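# Stand the grinder head upright, hub on top

## Task

Set the grinder head on end so that it rests on its open threaded end, with the hub pointing up, and leave it standing there on the table.

## Robot and tools

Robot: two arms, left_arm (left hand, on the +y side) and right_arm (right hand). Calibrated bases: left_arm at (-0.043, +0.287, 0) m, right_arm at (-0.049, -0.345, 0) m, both turned very slightly about z. A camera stand sits behind the arms. Loose objects may occasionally get a brief nudge.

Scene frame: origin at table-top height, halfway between the two nominal bases. +x points out over the table, +z up, +y toward left_arm. Camera image sides do not match arm names.

Hand point: a point rigidly fixed to each palm, 0.05 m in front of it and 0.15 m out from the wrist mounting face. Its +z runs along the straight fingers, +y points out of the palm, and +x runs across the palm away from the thumb on the right hand but toward the thumb on the left hand. Straight fingertips extend 0.06 to 0.07 m past the point along +z; finger centre lines sit 0.06 m behind it along -y. A wrist bracket on the little-finger side can collide with things.

Row layout (used by execute_actions and move): 28 numbers, each in [-1, 1], always for both arms. Left arm first: dx, dy, dz, rx, ry, rz, thumb_turn, thumb_bend, index, middle, ring, little, force_limit, speed. Then the same 14 for the right arm.
- dx, dy, dz, rx, ry, rz are an offset, not a pose: the move from that arm's Hand target as it stood when the action (or move) began, along scene axes. 1.0 = 0.6 m or 180 degrees. rx, ry, rz form a single rotation vector, turning about the Hand target position. Every row of one action counts from the same start, and sending the same offset again moves further. Six zeros re-request the current Hand target.
- The six finger numbers are absolute targets: -1 open (thumb_turn: beside the palm; thumb_bend: straight; fingers straight), +1 closed (thumb in front of the palm; fully bent; fingers curled).
- force_limit: linear from about 0 N at -1 to 10 N at +1 (15 N for the two thumb motors), measured at the fingertip. speed: near zero at -1 rising to full at +0.48 and above; full-speed travel takes 0.49 s.
- There is no keep-as-is value for a hand: repeat that hand's eight numbers from the last row actually run. If none has run yet, send its hand_measured six, then hand_force_limit and hand_speed.

Tools:
- execute_actions(actions, cameras): actions is a list of actions; each action is up to 15 rows of 1/30 s each, the last row held if fewer. Empty list returns images. cameras: list of names, ["all"], or [].
- move(target, speed, blend, blocking, cameras): target is one row or up to 15 rows; every row is an offset from the same starting Hand targets, not chained. Straight-line paths, shared 10 s cap. speed in m/s, 0.002 to 4.3 (default 0.25), rotation up to twice that in rad/s; one value or one per target. blend in m rounds corners (0 = stop at each). blocking=false returns after about 0.5 s while motion continues. Paths ignore obstacles and the other arm; faster moves stray more and hit harder. Keep paths away from an arm's own base.
- wait(seconds 0 to 10, cameras); stop(cameras) brakes a running move; zoom_image(camera, region [x0, y0, x1, y1] in pixels, at most 504 by 504) on the newest image; show_instructions() shows reference pages; finished_scene(scene) ends the current scene, irreversibly.

Cameras: cam_head_left, cam_head_right, cam_high (896x504), cam_left_wrist, cam_right_wrist (672x504, fisheye). Calibrations are approximate; head cameras agree closely with each other.

Results: end_effector_position (m) and end_effector_quat_wxyz in the scene frame; Hand target (last commanded pose after clipping, base for the next offsets); hand_measured, hand_stopped_by (moving, target, force, stalled, fault), hand_load_n (N at fingertip, positive pushing open), all in the six-motor order; hand_force_limit, hand_speed; joint velocities (omitted if all within noise); joint torques (include gravity, have offsets; numbers 3 and 4 wrap at ±28 N m). A move adds a move: line: done, off_target, moving, held or fault, plus limits=paced (pose clipped) or limits=held (steps withheld). Lines like MOTOR HOT or OVER-TEMPERATURE FAULT warn of heat.

Behaviour: each step the commanded orientation is clipped to 40 degrees from the measured one. Arms often settle 1 to 3 cm (sometimes 5 cm) short, usually low; the next command, even zeros, asks again, and the remaining gap can be sent as an offset. Small turns can shift the hand point noticeably. A blocked arm keeps pressing until commanded back past its hand point. With the thumb turned in front, the hand grips objects roughly 0.035 to 0.065 m thick, handles down to about 0.025 m. For a soft grip close at speed -0.94 or below. To grip harder raise force_limit and send a more-closed target; to release send a target more open than hand_measured. A lost grip shows as hand_load_n near 0.

Avoid: dropping the part or letting it fall far, releasing it while moving, anything leaving the table, slamming into the table or fixed objects, arms touching or a hand squeezing the other hand, excess finger force, long stretched holds or pushing at unreachable poses (motor heating leads to an arm collapsing), and any arm stop.

Each tool is called after ">>>" as name(argument=value, ...) on one line, values as JSON.

Reference images:

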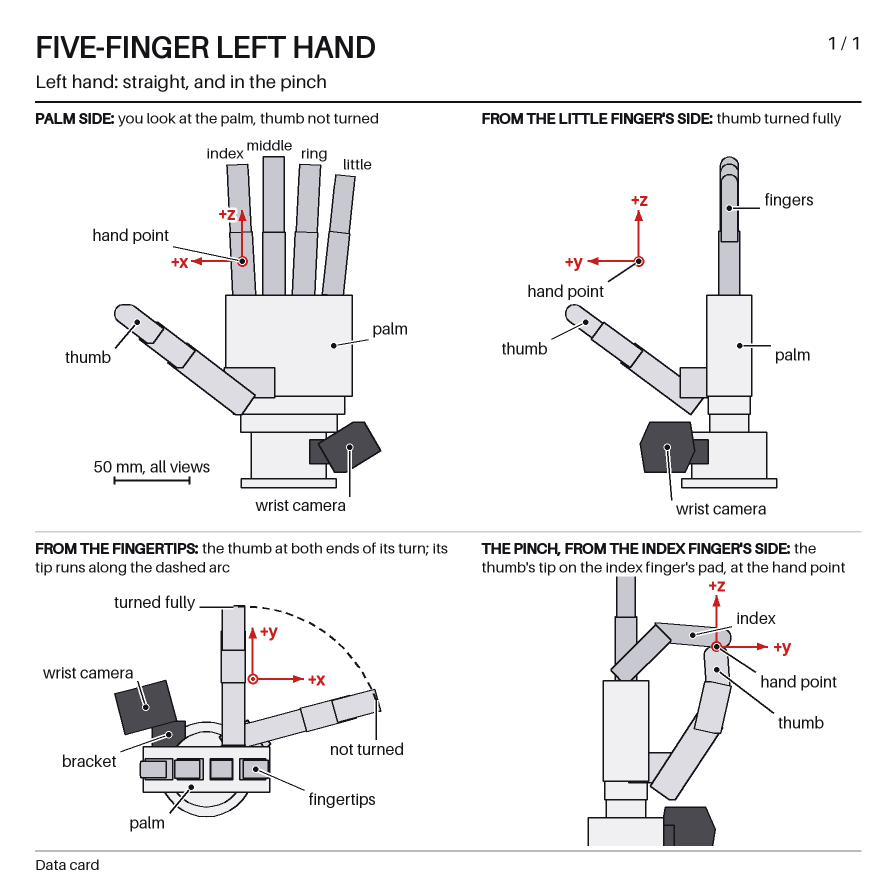

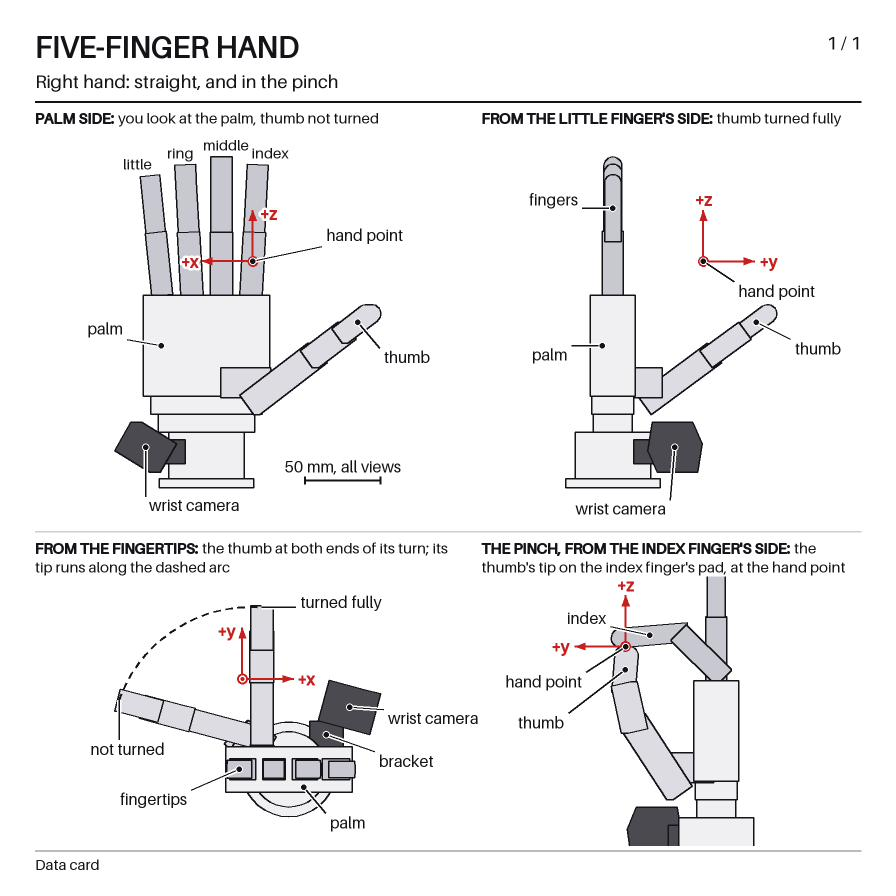

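## Session

>>> execute_actions(actions=[])

Scene clock: 0.00 s.
left_arm: end_effector_position=(+0.2041, +0.0492, +0.1716) hand_measured=(-1.000, -1.000, -1.000, -1.000, -1.000, -1.000) hand_load_n=(+0.0, +0.0, +0.0, +0.0, +0.0, +0.0) hand_stopped_by=(target, target, target, target, target, target) hand_force_limit=0.00 hand_speed=-0.80 end_effector_quat_wxyz=(-0.007, +0.690, -0.724, -0.014) | right_arm: end_effector_position=(+0.2784, -0.4455, +0.1504) hand_measured=(-1.000, -1.000, -1.000, -1.000, -1.000, -1.000) hand_load_n=(+0.0, +0.0, +0.0, +0.0, +0.0, +0.0) hand_stopped_by=(target, target, target, target, target, target) hand_force_limit=0.00 hand_speed=-0.80 end_effector_quat_wxyz=(-0.064, +0.963, -0.172, +0.196)
Joint positions: left_arm=[-0.567 1.35 1.153 -1.398 -0.019 -0.56] | right_arm=[-0.209 1.07 0.869 -0.978 -0.142 -1.408]
Joint velocities: within noise
Joint torques (N m): no reading
Heat: left arm: hottest waist 39 °C; right arm: hottest waist 37 °C.
Hand target: left_arm +0.2110, +0.0444, +0.1812; -0.010, +0.690, -0.724, +0.000 | right_arm +0.2868, -0.4474, +0.1608; -0.064, +0.961, -0.171, +0.208

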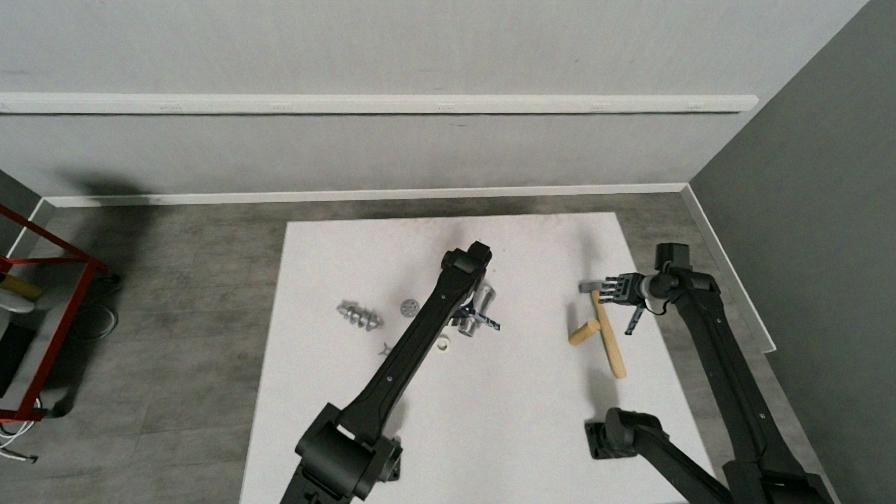

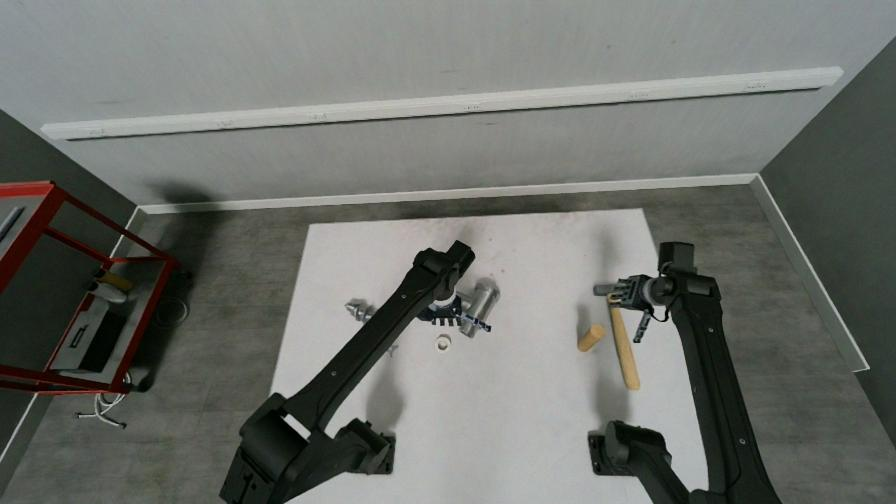

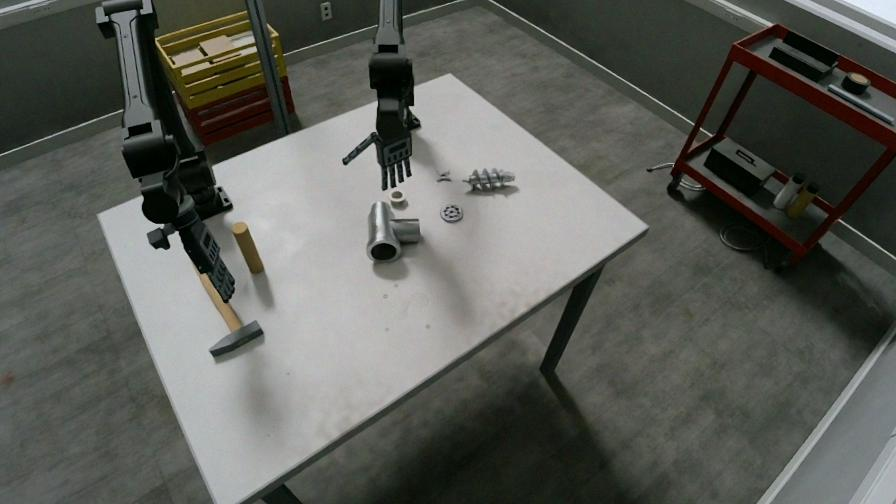

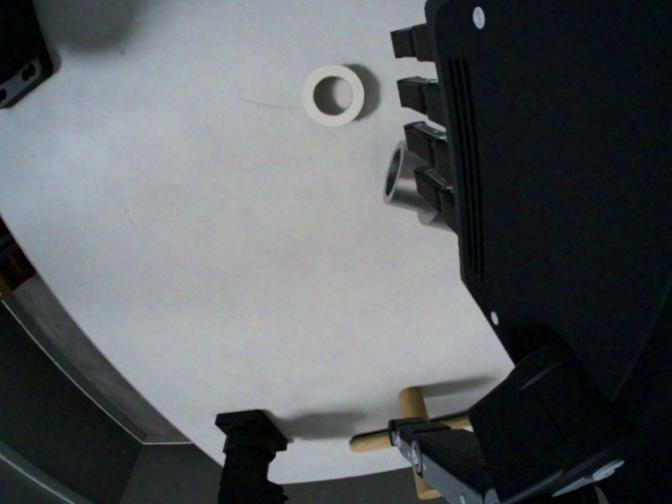

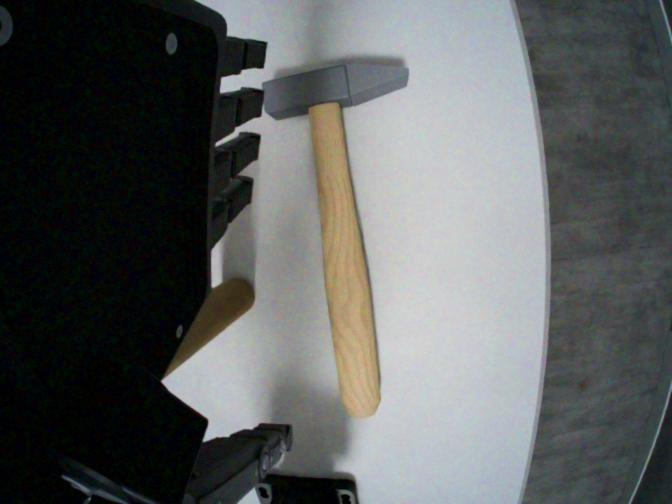

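>>> zoom_image(camera="cam_high", region=[340, 160, 540, 300])

>>> zoom_image(camera="cam_head_right", region=[340, 230, 540, 380])

>>> zoom_image(camera="cam_head_left", region=[340, 230, 540, 380])

>>> zoom_image(camera="cam_left_wrist", region=[280, 40, 500, 260])

Scaled by 2.520 from the camera's 896x504 image, which has a finer 1280x720 frame.

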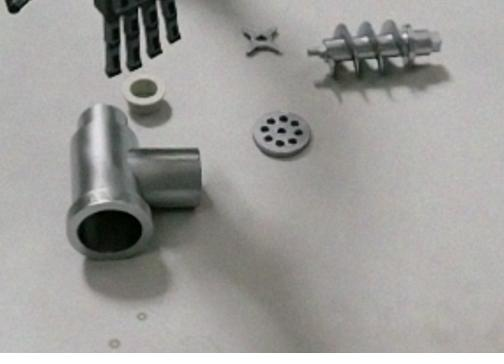

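Scaled by 2.520 from the camera's 896x504 image, which has a finer 1280x720 frame.

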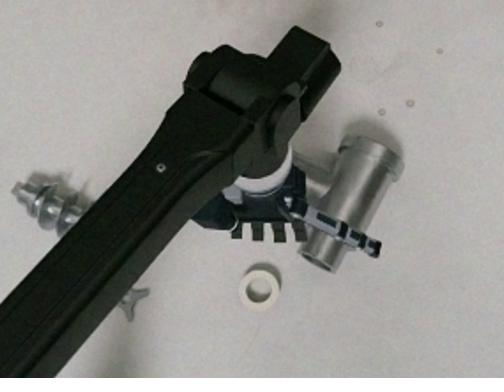

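Scaled by 2.520 from the camera's 896x504 image, which has a finer 1280x720 frame.

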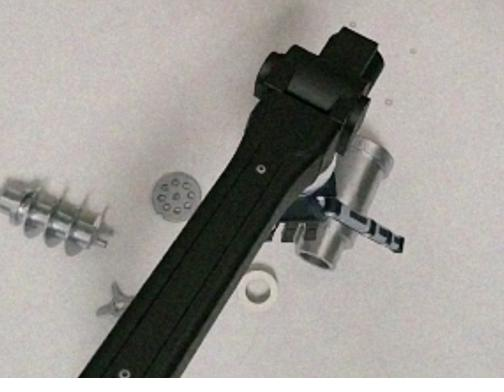

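Scaled by 2.291 from the camera's 672x504 image, which has a finer 960x720 frame.

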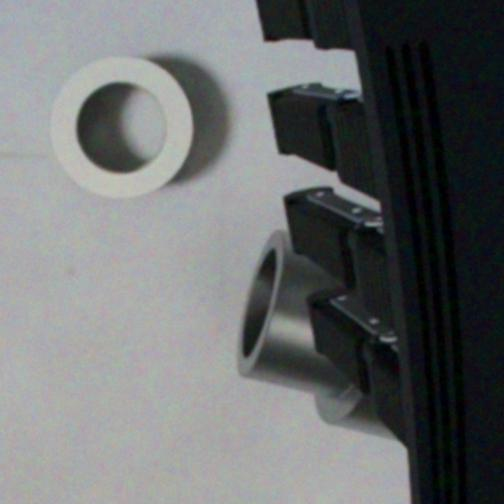

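>>> move(target=[-0.1, 0.35, 0.2, 0, 0, 0, -1, -1, -1, -1, -1, -1, 0, -0.8, 0, 0, 0, 0, 0, 0, -1, -1, -1, -1, -1, -1, 0, -0.8], cameras=["all"])

Scene clock: 4.20 s.
left_arm: end_effector_position=(+0.1440, +0.2550, +0.2855) hand_measured=(-1.000, -1.000, -1.000, -1.000, -1.000, -1.000) hand_load_n=(+0.0, +0.0, +0.0, +0.0, +0.0, +0.0) hand_stopped_by=(target, target, target, target, target, target) hand_force_limit=0.00 hand_speed=-0.80 end_effector_quat_wxyz=(-0.032, +0.691, -0.722, +0.030) | right_arm: end_effector_position=(+0.2784, -0.4455, +0.1504) hand_measured=(-1.000, -1.000, -1.000, -1.000, -1.000, -1.000) hand_load_n=(+0.0, +0.0, +0.0, +0.0, +0.0, +0.0) hand_stopped_by=(target, target, target, target, target, target) hand_force_limit=0.00 hand_speed=-0.80 end_effector_quat_wxyz=(-0.064, +0.963, -0.172, +0.196)
Joint positions: left_arm=[0.023 0.935 1.153 -1.701 -0.003 0.026] | right_arm=[-0.209 1.07 0.869 -0.978 -0.142 -1.408]
Joint torques (N m): left_arm=[-0.15 -2.96 12.27 0.18 0.1 0.08] | right_arm=[-0.62 -6.07 9.32 0.62 -0.13 -0.07]
Heat: left arm: hottest waist 38 °C; right arm: hottest waist 37 °C.
Hand target: left_arm +0.1511, +0.2544, +0.3012; -0.010, +0.690, -0.724, +0.000 | right_arm +0.2868, -0.4474, +0.1608; -0.064, +0.961, -0.171, +0.208
Off the commanded pose: left_arm 0.017 m, 4 deg | right_arm 0.014 m, 1 deg.
joint sent to its limit (left arm) — joint 4 (wrist pitch), lower limit. The joint targets are off in orientation, not in position.
move: off_target (left_arm, right_arm)
camera_calibration:
cam_left_wrist: T_world_to_cam=[[0.942155, -0.309368, 0.128976, -0.0983075], [-0.332418, -0.813183, 0.477736, 0.122034], [-0.0429156, -0.492976, -0.868984, 0.49124], [0, 0, 0, 1]] pos_world=[0.154269, 0.310992, 0.381259]

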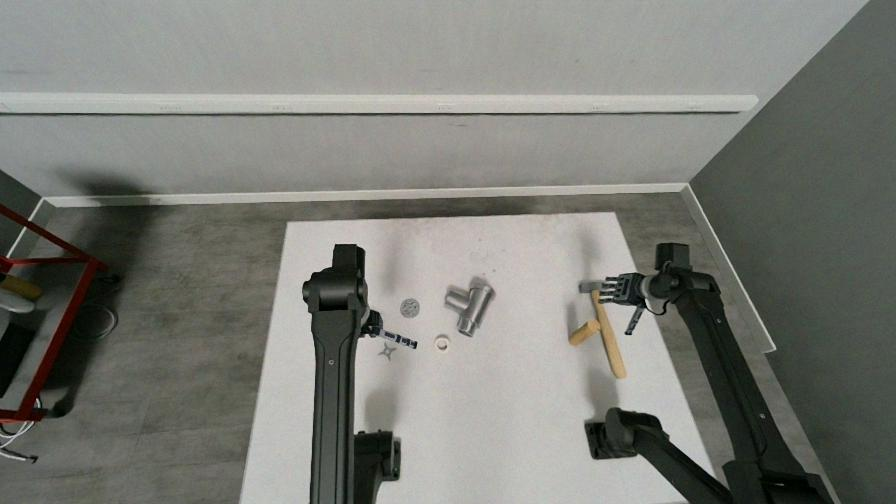

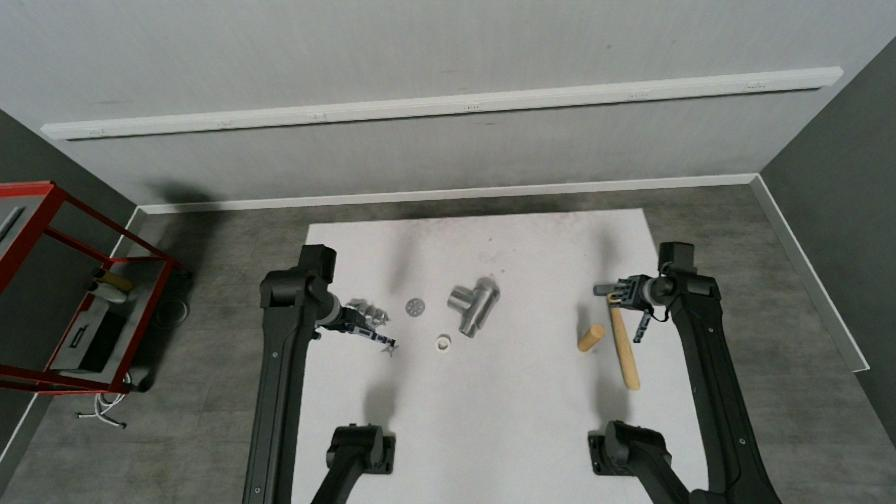

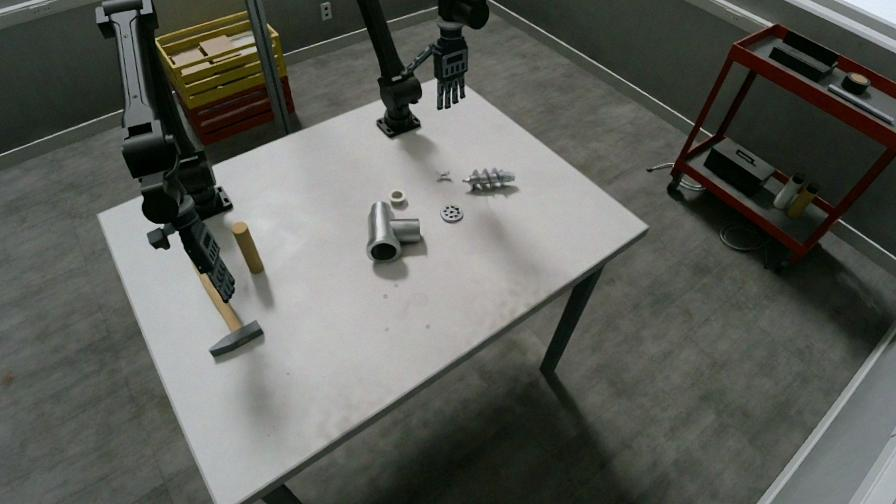

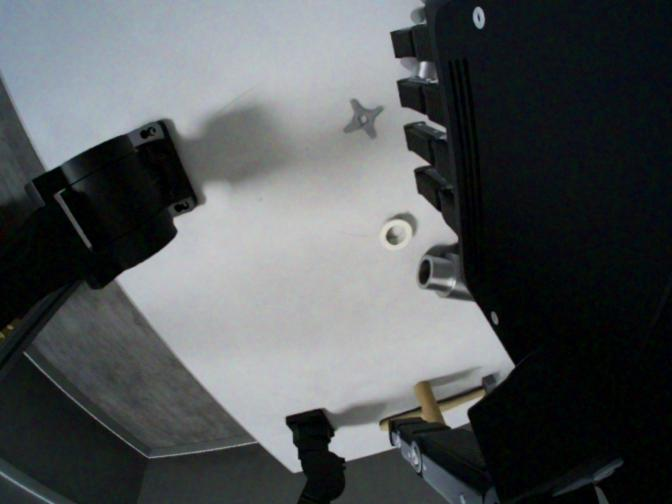

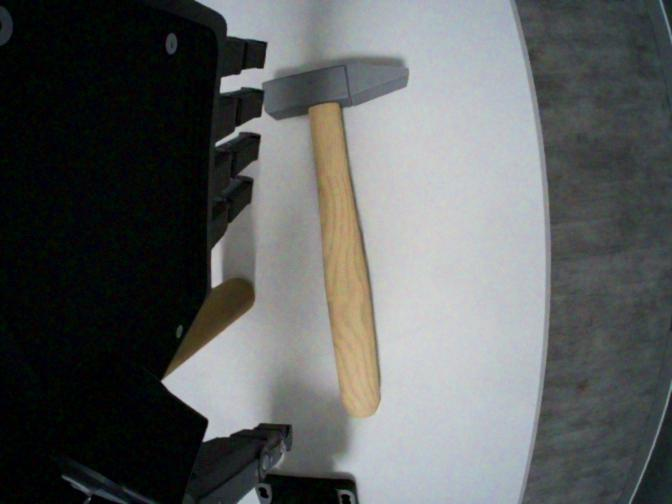

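>>> zoom_image(camera="cam_head_left", region=[420, 260, 520, 350])

>>> zoom_image(camera="cam_head_right", region=[420, 260, 520, 350])

>>> zoom_image(camera="cam_high", region=[350, 180, 440, 280])

Scaled by 5.040 from the camera's 896x504 image, which has a finer 1280x720 frame.

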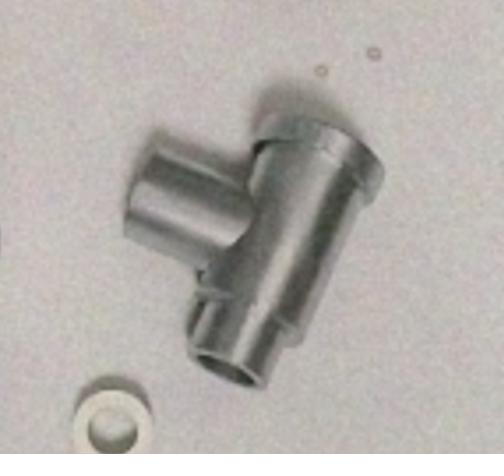

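Scaled by 5.040 from the camera's 896x504 image, which has a finer 1280x720 frame.

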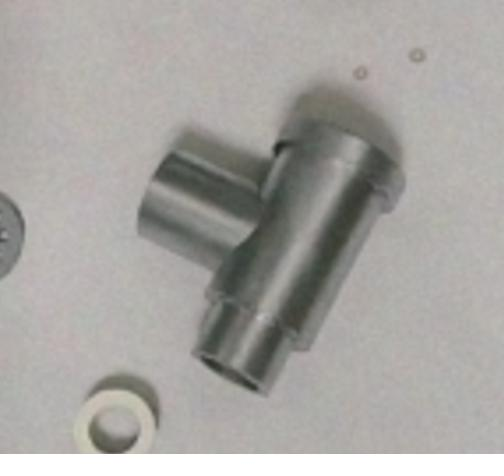

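Scaled by 5.040 from the camera's 896x504 image, which has a finer 1280x720 frame.

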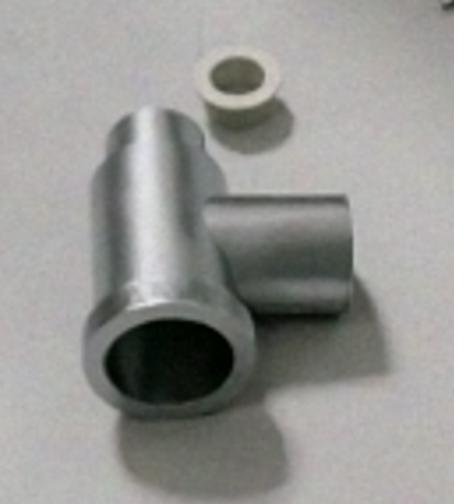

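>>> move(target=[[0,0,0,0,0,0,-1,-1,-1,-1,-1,-1,0,-0.8, -0.078,0.329,0.149,0.0095,-0.146,0.06, 1,-1,-1,-1,-1,-1,0,-0.2],[0,0,0,0,0,0,-1,-1,-1,-1,-1,-1,0,-0.8, -0.038,0.7657,0.05,0.019,-0.2917,0.1199, 1,-1,-1,-1,-1,-1,0,-0.2]], blend=[0.05,0], cameras=["all"])

Scene clock: 19.80 s.
left_arm: end_effector_position=(+0.1440, +0.2551, +0.2855) hand_measured=(-1.000, -1.000, -1.000, -1.000, -1.000, -1.000) hand_load_n=(+0.0, +0.0, +0.0, +0.0, +0.0, +0.0) hand_stopped_by=(target, target, target, target, target, target) hand_force_limit=0.00 hand_speed=-0.80 end_effector_quat_wxyz=(-0.032, +0.691, -0.722, +0.030) | right_arm: end_effector_position=(+0.2627, -0.0001, +0.1724) hand_measured=(+1.000, -1.000, -1.000, -1.000, -1.000, -1.000) hand_load_n=(+0.0, +0.0, +0.0, +0.0, +0.0, +0.0) hand_stopped_by=(target, target, target, target, target, target) hand_force_limit=0.00 hand_speed=-0.20 end_effector_quat_wxyz=(-0.179, +0.793, +0.050, +0.580)
Joint positions: left_arm=[0.023 0.935 1.153 -1.701 -0.003 0.027] | right_arm=[1.21 1.266 0.659 0.219 0.798 -1.05]
Joint torques (N m): left_arm=[-0.03 -3.14 12.29 0.2 0.09 0.09] | right_arm=[0.09 -9.23 8.87 2 0.34 -0.22]
Heat: left arm: hottest waist 38 °C; right arm: hottest waist 37 °C.
Hand target: left_arm +0.1511, +0.2545, +0.3012; -0.010, +0.690, -0.724, +0.000 | right_arm +0.2639, +0.0120, +0.1908; -0.196, +0.782, +0.046, +0.589
Off the commanded pose: left_arm 0.017 m, 4 deg | right_arm 0.022 m, 3 deg.
joint sent to its limit (left arm) — joint 4 (wrist pitch), lower limit. The joint targets are off in orientation, not in position.
move: off_target (left_arm, right_arm)
camera_calibration:
cam_left_wrist: T_world_to_cam=[[0.941929, -0.310044, 0.129006, -0.0980735], [-0.333019, -0.812976, 0.47767, 0.122088], [-0.0432198, -0.492892, -0.869016, 0.491273], [0, 0, 0, 1]] pos_world=[0.154269, 0.310993, 0.381259]
cam_right_wrist: T_world_to_cam=[[0.380345, -0.924511, -0.0248156, -0.0931624], [-0.66549, -0.254954, -0.701514, 0.298945], [0.642231, 0.283332, -0.712224, 0.0696151], [0, 0, 0, 1]] pos_world=[0.18967, -0.0296368, 0.256983]

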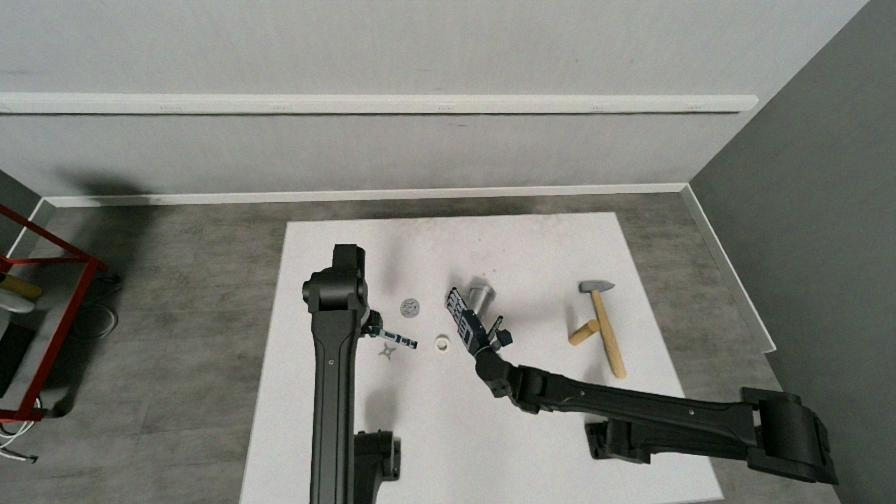

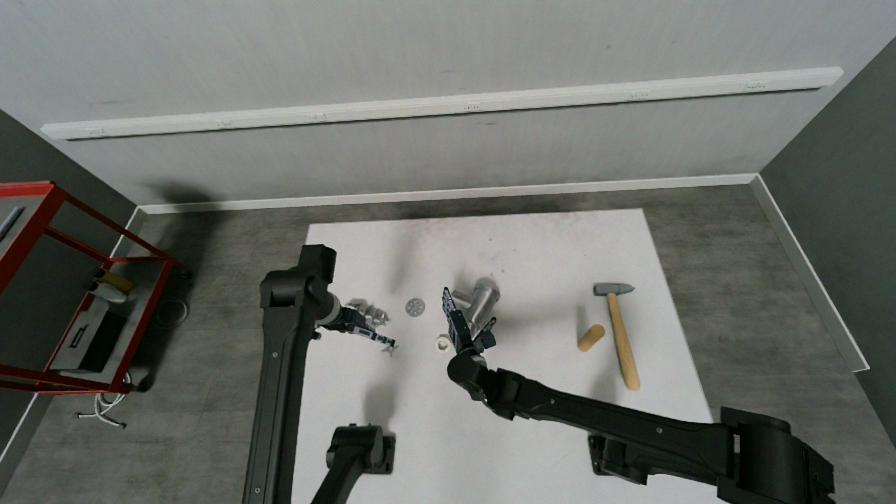

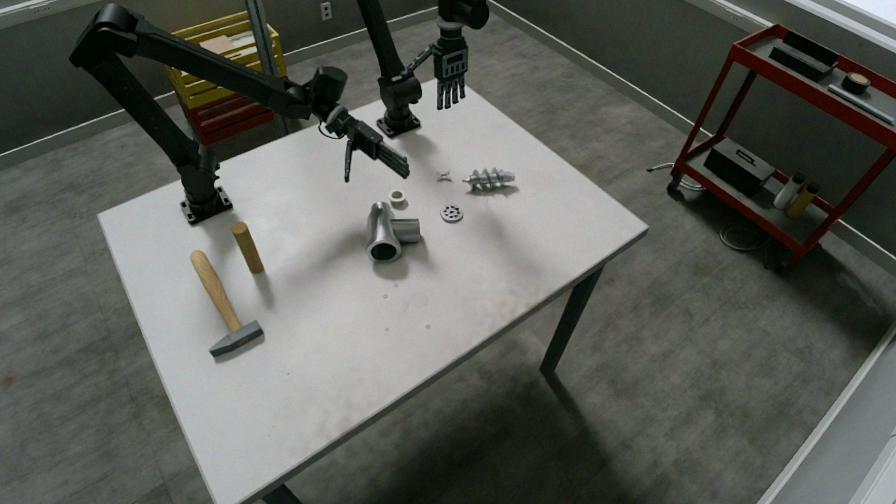

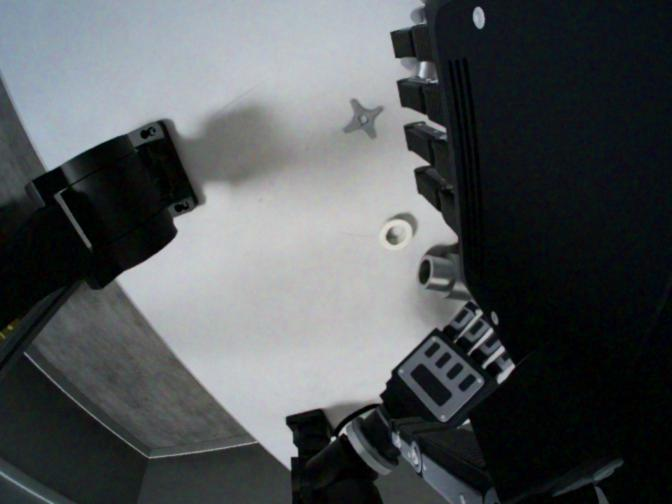

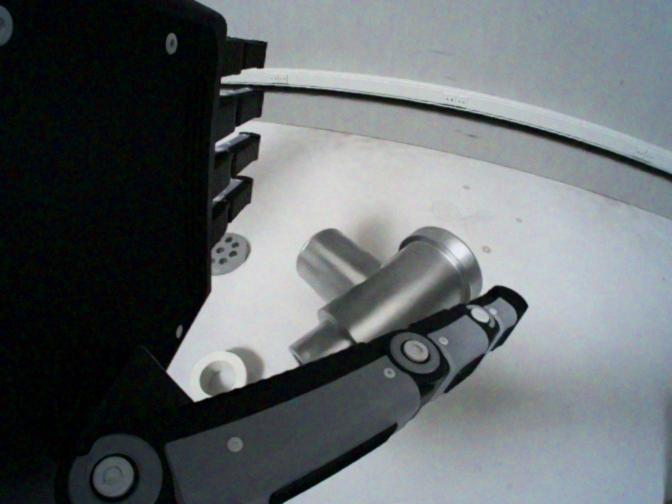

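>>> zoom_image(camera="cam_right_wrist", region=[180, 200, 540, 420])

>>> zoom_image(camera="cam_high", region=[340, 100, 440, 280])

>>> zoom_image(camera="cam_left_wrist", region=[350, 200, 530, 380])

Scaled by 1.400 from the camera's 672x504 image, which has a finer 960x720 frame.

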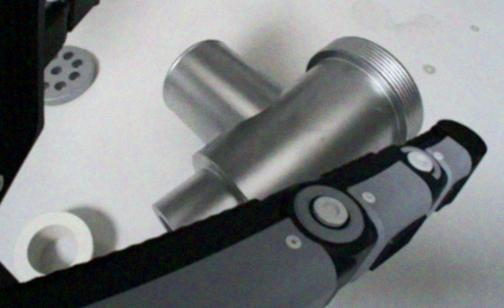

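Scaled by 2.800 from the camera's 896x504 image, which has a finer 1280x720 frame.

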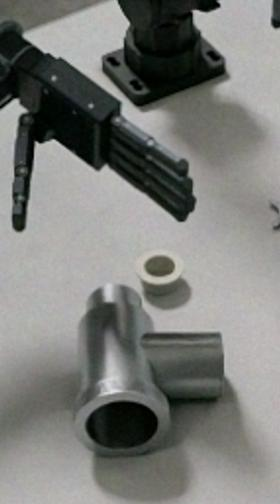

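Scaled by 2.800 from the camera's 672x504 image, which has a finer 960x720 frame.

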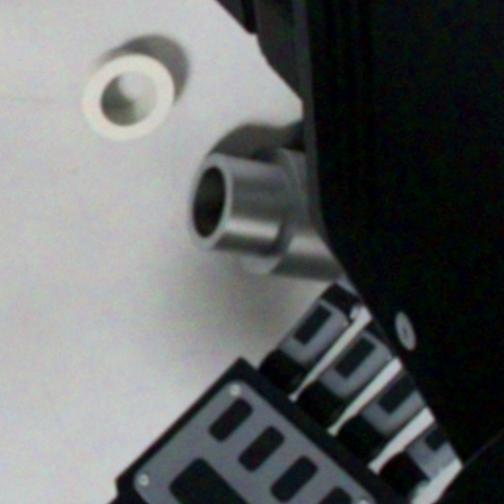

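>>> move(target=[0,0,0,0,0,0,-1,-1,-1,-1,-1,-1,0,-0.8, 0.01,0.0243,-0.154,0,0,0, 1,-1,-1,-1,-1,-1,0,-0.2], cameras=["all"], speed=0.1)

>>> zoom_image(camera="cam_right_wrist", region=[150, 200, 570, 504])

>>> zoom_image(camera="cam_high", region=[330, 100, 450, 280])

>>> zoom_image(camera="cam_left_wrist", region=[350, 180, 530, 380])

>>> zoom_image(camera="cam_head_left", region=[420, 260, 520, 370])

Scene clock: 22.83 s.
left_arm: end_effector_position=(+0.1440, +0.2551, +0.2855) hand_measured=(-1.000, -1.000, -1.000, -1.000, -1.000, -1.000) hand_load_n=(+0.0, +0.0, +0.0, +0.0, +0.0, +0.0) hand_stopped_by=(target, target, target, target, target, target) hand_force_limit=0.00 hand_speed=-0.80 end_effector_quat_wxyz=(-0.032, +0.691, -0.722, +0.030) | right_arm: end_effector_position=(+0.2713, +0.0217, +0.0953) hand_measured=(+1.000, -1.000, -1.000, -1.000, -1.000, -1.000) hand_load_n=(+0.0, +0.0, +0.0, +0.0, +0.0, +0.0) hand_stopped_by=(target, target, target, target, target, target) hand_force_limit=0.00 hand_speed=-0.20 end_effector_quat_wxyz=(-0.191, +0.787, +0.043, +0.585)
Joint positions: left_arm=[0.023 0.935 1.153 -1.701 -0.003 0.027] | right_arm=[1.21 1.519 0.614 0.551 0.798 -1.052]
Joint torques (N m): left_arm=[-0.21 -3.08 12.29 0.18 0.1 0.08] | right_arm=[-0.03 -10.52 5.76 1.99 0.25 -0.19]
Heat: left arm: hottest waist 38 °C; right arm: hottest waist 36 °C.
Hand target: left_arm +0.1511, +0.2545, +0.3012; -0.010, +0.690, -0.724, +0.000 | right_arm +0.2699, +0.0266, +0.0984; -0.196, +0.782, +0.046, +0.589
Off the commanded pose: left_arm 0.017 m, 4 deg | right_arm 0.006 m, 1 deg.
joint sent to its limit (left arm) — joint 4 (wrist pitch), lower limit. The joint targets are off in orientation, not in position.
move: off_target (left_arm)
camera_calibration:
cam_left_wrist: T_world_to_cam=[[0.941929, -0.310044, 0.129006, -0.0980735], [-0.333019, -0.812976, 0.47767, 0.122088], [-0.0432198, -0.492892, -0.869016, 0.491273], [0, 0, 0, 1]] pos_world=[0.154269, 0.310993, 0.381259]
cam_right_wrist: T_world_to_cam=[[0.381145, -0.923272, -0.0479249, -0.0762202], [-0.656269, -0.23368, -0.717429, 0.254777], [0.651183, 0.304896, -0.694981, -0.00143339], [0, 0, 0, 1]] pos_world=[0.197186, -0.0103987, 0.178135]

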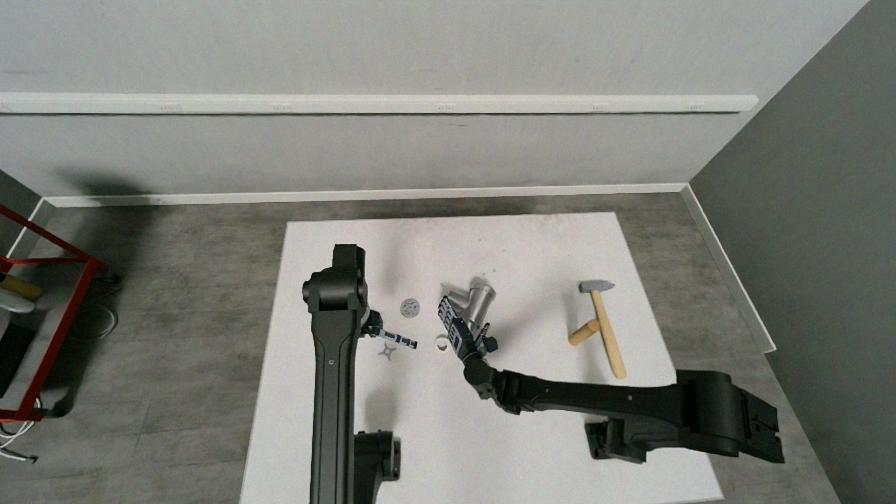

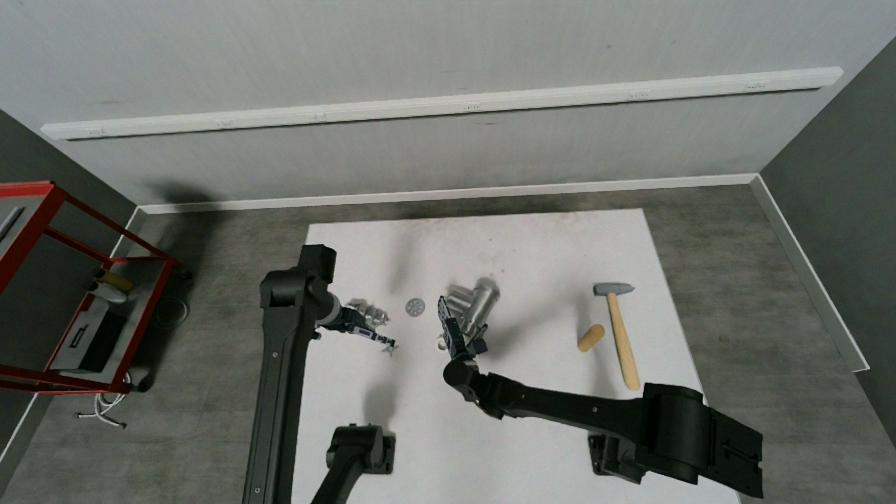

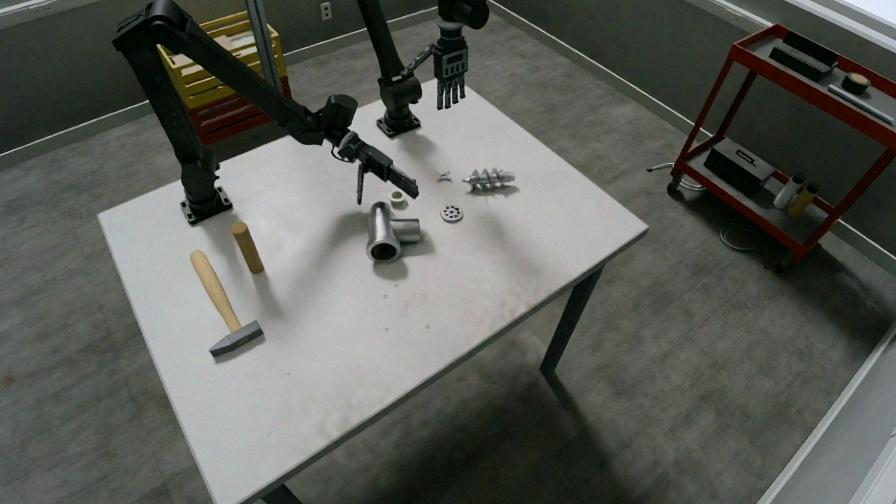

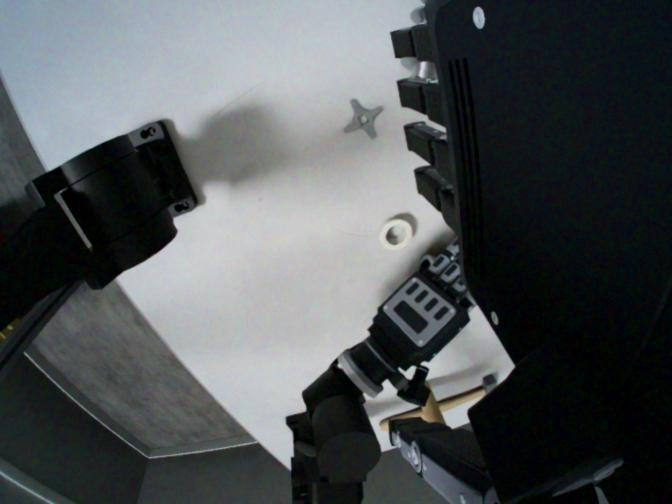

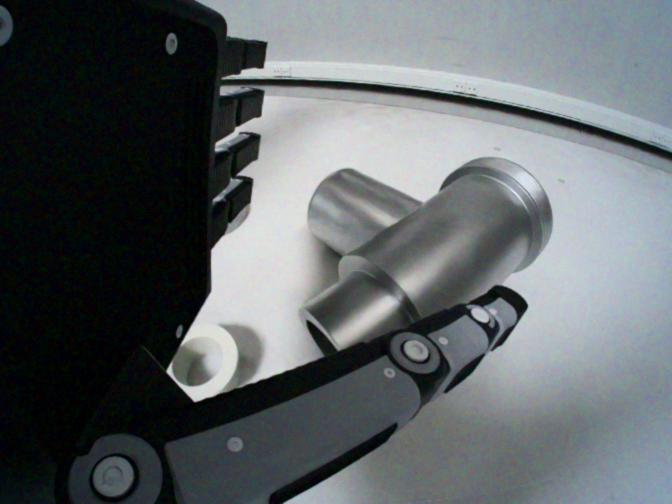

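Scaled by 1.200 from the camera's 672x504 image, which has a finer 960x720 frame.

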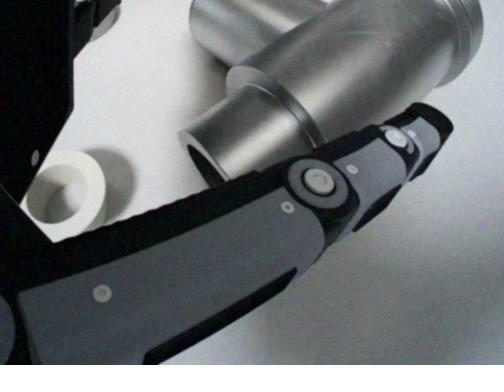

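Scaled by 2.800 from the camera's 896x504 image, which has a finer 1280x720 frame.

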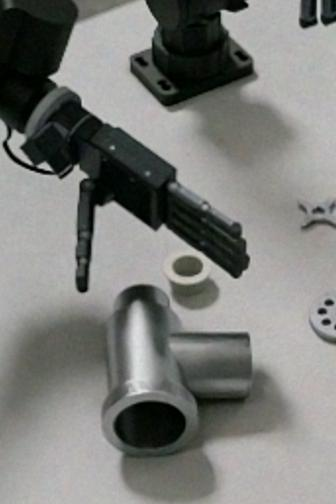

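Scaled by 2.520 from the camera's 672x504 image, which has a finer 960x720 frame.

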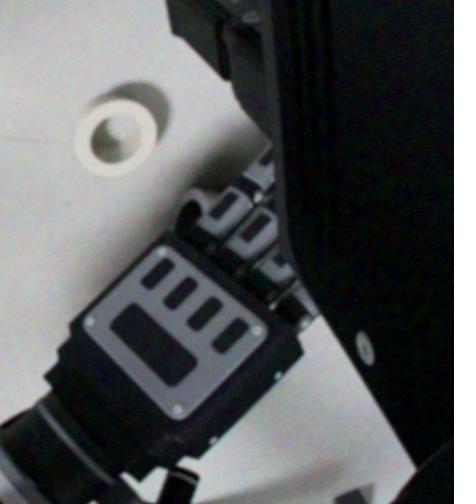

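Scaled by 4.582 from the camera's 896x504 image, which has a finer 1280x720 frame.

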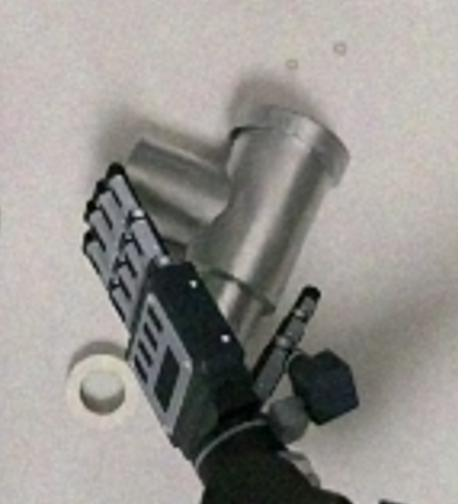

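>>> move(target=[0,0,0,0,0,0,-1,-1,-1,-1,-1,-1,0,-0.8, 0,-0.006,-0.095,0,0,0, 1,-1,-1,-1,-1,-1,0,-0.2], cameras=["cam_right_wrist","cam_high","cam_head_left","cam_left_wrist"], speed=0.08)

>>> zoom_image(camera="cam_right_wrist", region=[150, 200, 570, 504])

>>> zoom_image(camera="cam_high", region=[340, 130, 440, 280])

Scene clock: 25.43 s.
left_arm: end_effector_position=(+0.1440, +0.2551, +0.2855) hand_measured=(-1.000, -1.000, -1.000, -1.000, -1.000, -1.000) hand_load_n=(+0.0, +0.0, +0.0, +0.0, +0.0, +0.0) hand_stopped_by=(target, target, target, target, target, target) hand_force_limit=0.00 hand_speed=-0.80 end_effector_quat_wxyz=(-0.032, +0.691, -0.722, +0.030) | right_arm: end_effector_position=(+0.2706, +0.0199, +0.0405) hand_measured=(+1.000, -1.000, -1.000, -1.000, -1.000, -1.000) hand_load_n=(+0.0, +0.0, +0.0, +0.0, +0.0, +0.0) hand_stopped_by=(target, target, target, target, target, target) hand_force_limit=0.00 hand_speed=-0.20 end_effector_quat_wxyz=(-0.192, +0.786, +0.042, +0.587)
Joint positions: left_arm=[0.023 0.935 1.153 -1.701 -0.003 0.027] | right_arm=[1.21 1.689 0.578 0.763 0.798 -1.054]
Joint torques (N m): left_arm=[-0.21 -2.73 12.3 0.21 0.1 0.08] | right_arm=[-0.26 -11.16 4.38 2 0.13 -0.2]
Heat: left arm: hottest waist 38 °C; right arm: hottest waist 36 °C.
Hand target: left_arm +0.1511, +0.2545, +0.3012; -0.010, +0.690, -0.724, +0.000 | right_arm +0.2699, +0.0230, +0.0414; -0.196, +0.782, +0.046, +0.589
Off the commanded pose: left_arm 0.017 m, 4 deg | right_arm 0.003 m, 1 deg.
joint sent to its limit (left arm) — joint 4 (wrist pitch), lower limit. The joint targets are off in orientation, not in position.
move: off_target (left_arm)
camera_calibration:
cam_left_wrist: T_world_to_cam=[[0.941929, -0.310044, 0.129006, -0.0980735], [-0.333019, -0.812976, 0.47767, 0.122088], [-0.0432198, -0.492892, -0.869016, 0.491273], [0, 0, 0, 1]] pos_world=[0.154269, 0.310993, 0.381259]
cam_right_wrist: T_world_to_cam=[[0.381971, -0.92277, -0.050923, -0.0804245], [-0.65422, -0.231067, -0.720142, 0.214084], [0.652759, 0.308388, -0.691955, -0.0390859], [0, 0, 0, 1]] pos_world=[0.196291, -0.0126921, 0.12303]
Images, in order (width x height): cam_head_left 896x504, cam_high 896x504, cam_left_wrist 672x504, cam_right_wrist 672x504.

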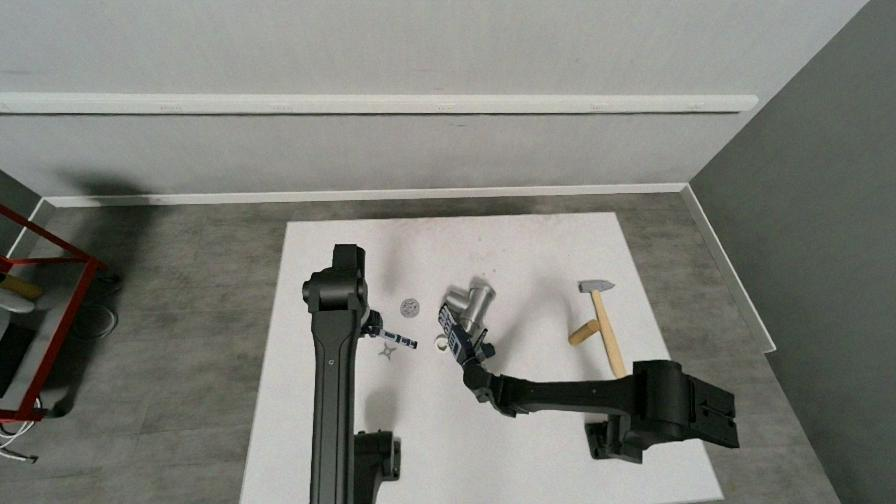

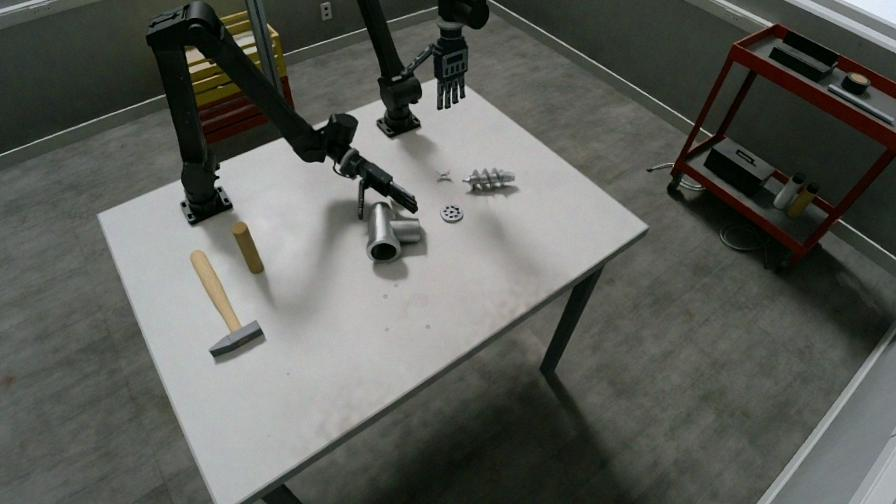

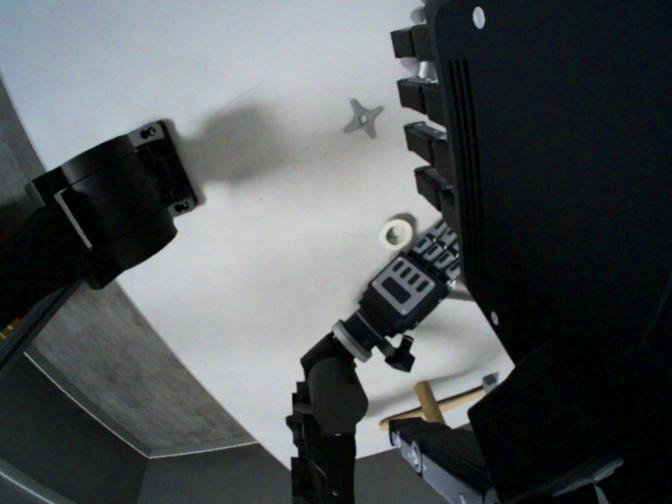

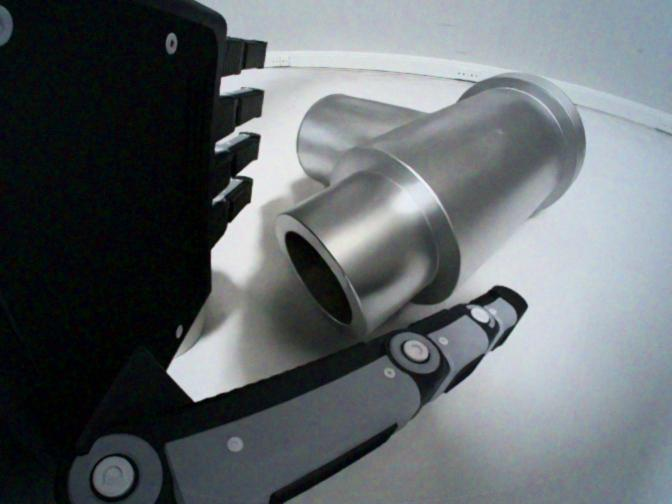

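Scaled by 1.200 from the camera's 672x504 image, which has a finer 960x720 frame.

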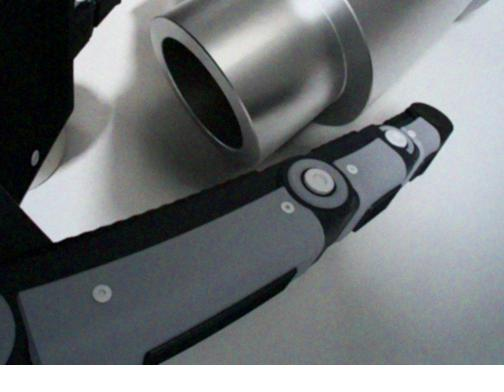

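Scaled by 3.360 from the camera's 896x504 image, which has a finer 1280x720 frame.

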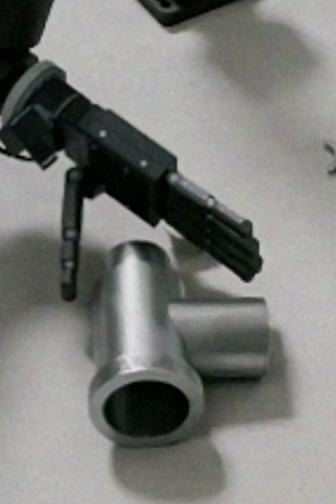

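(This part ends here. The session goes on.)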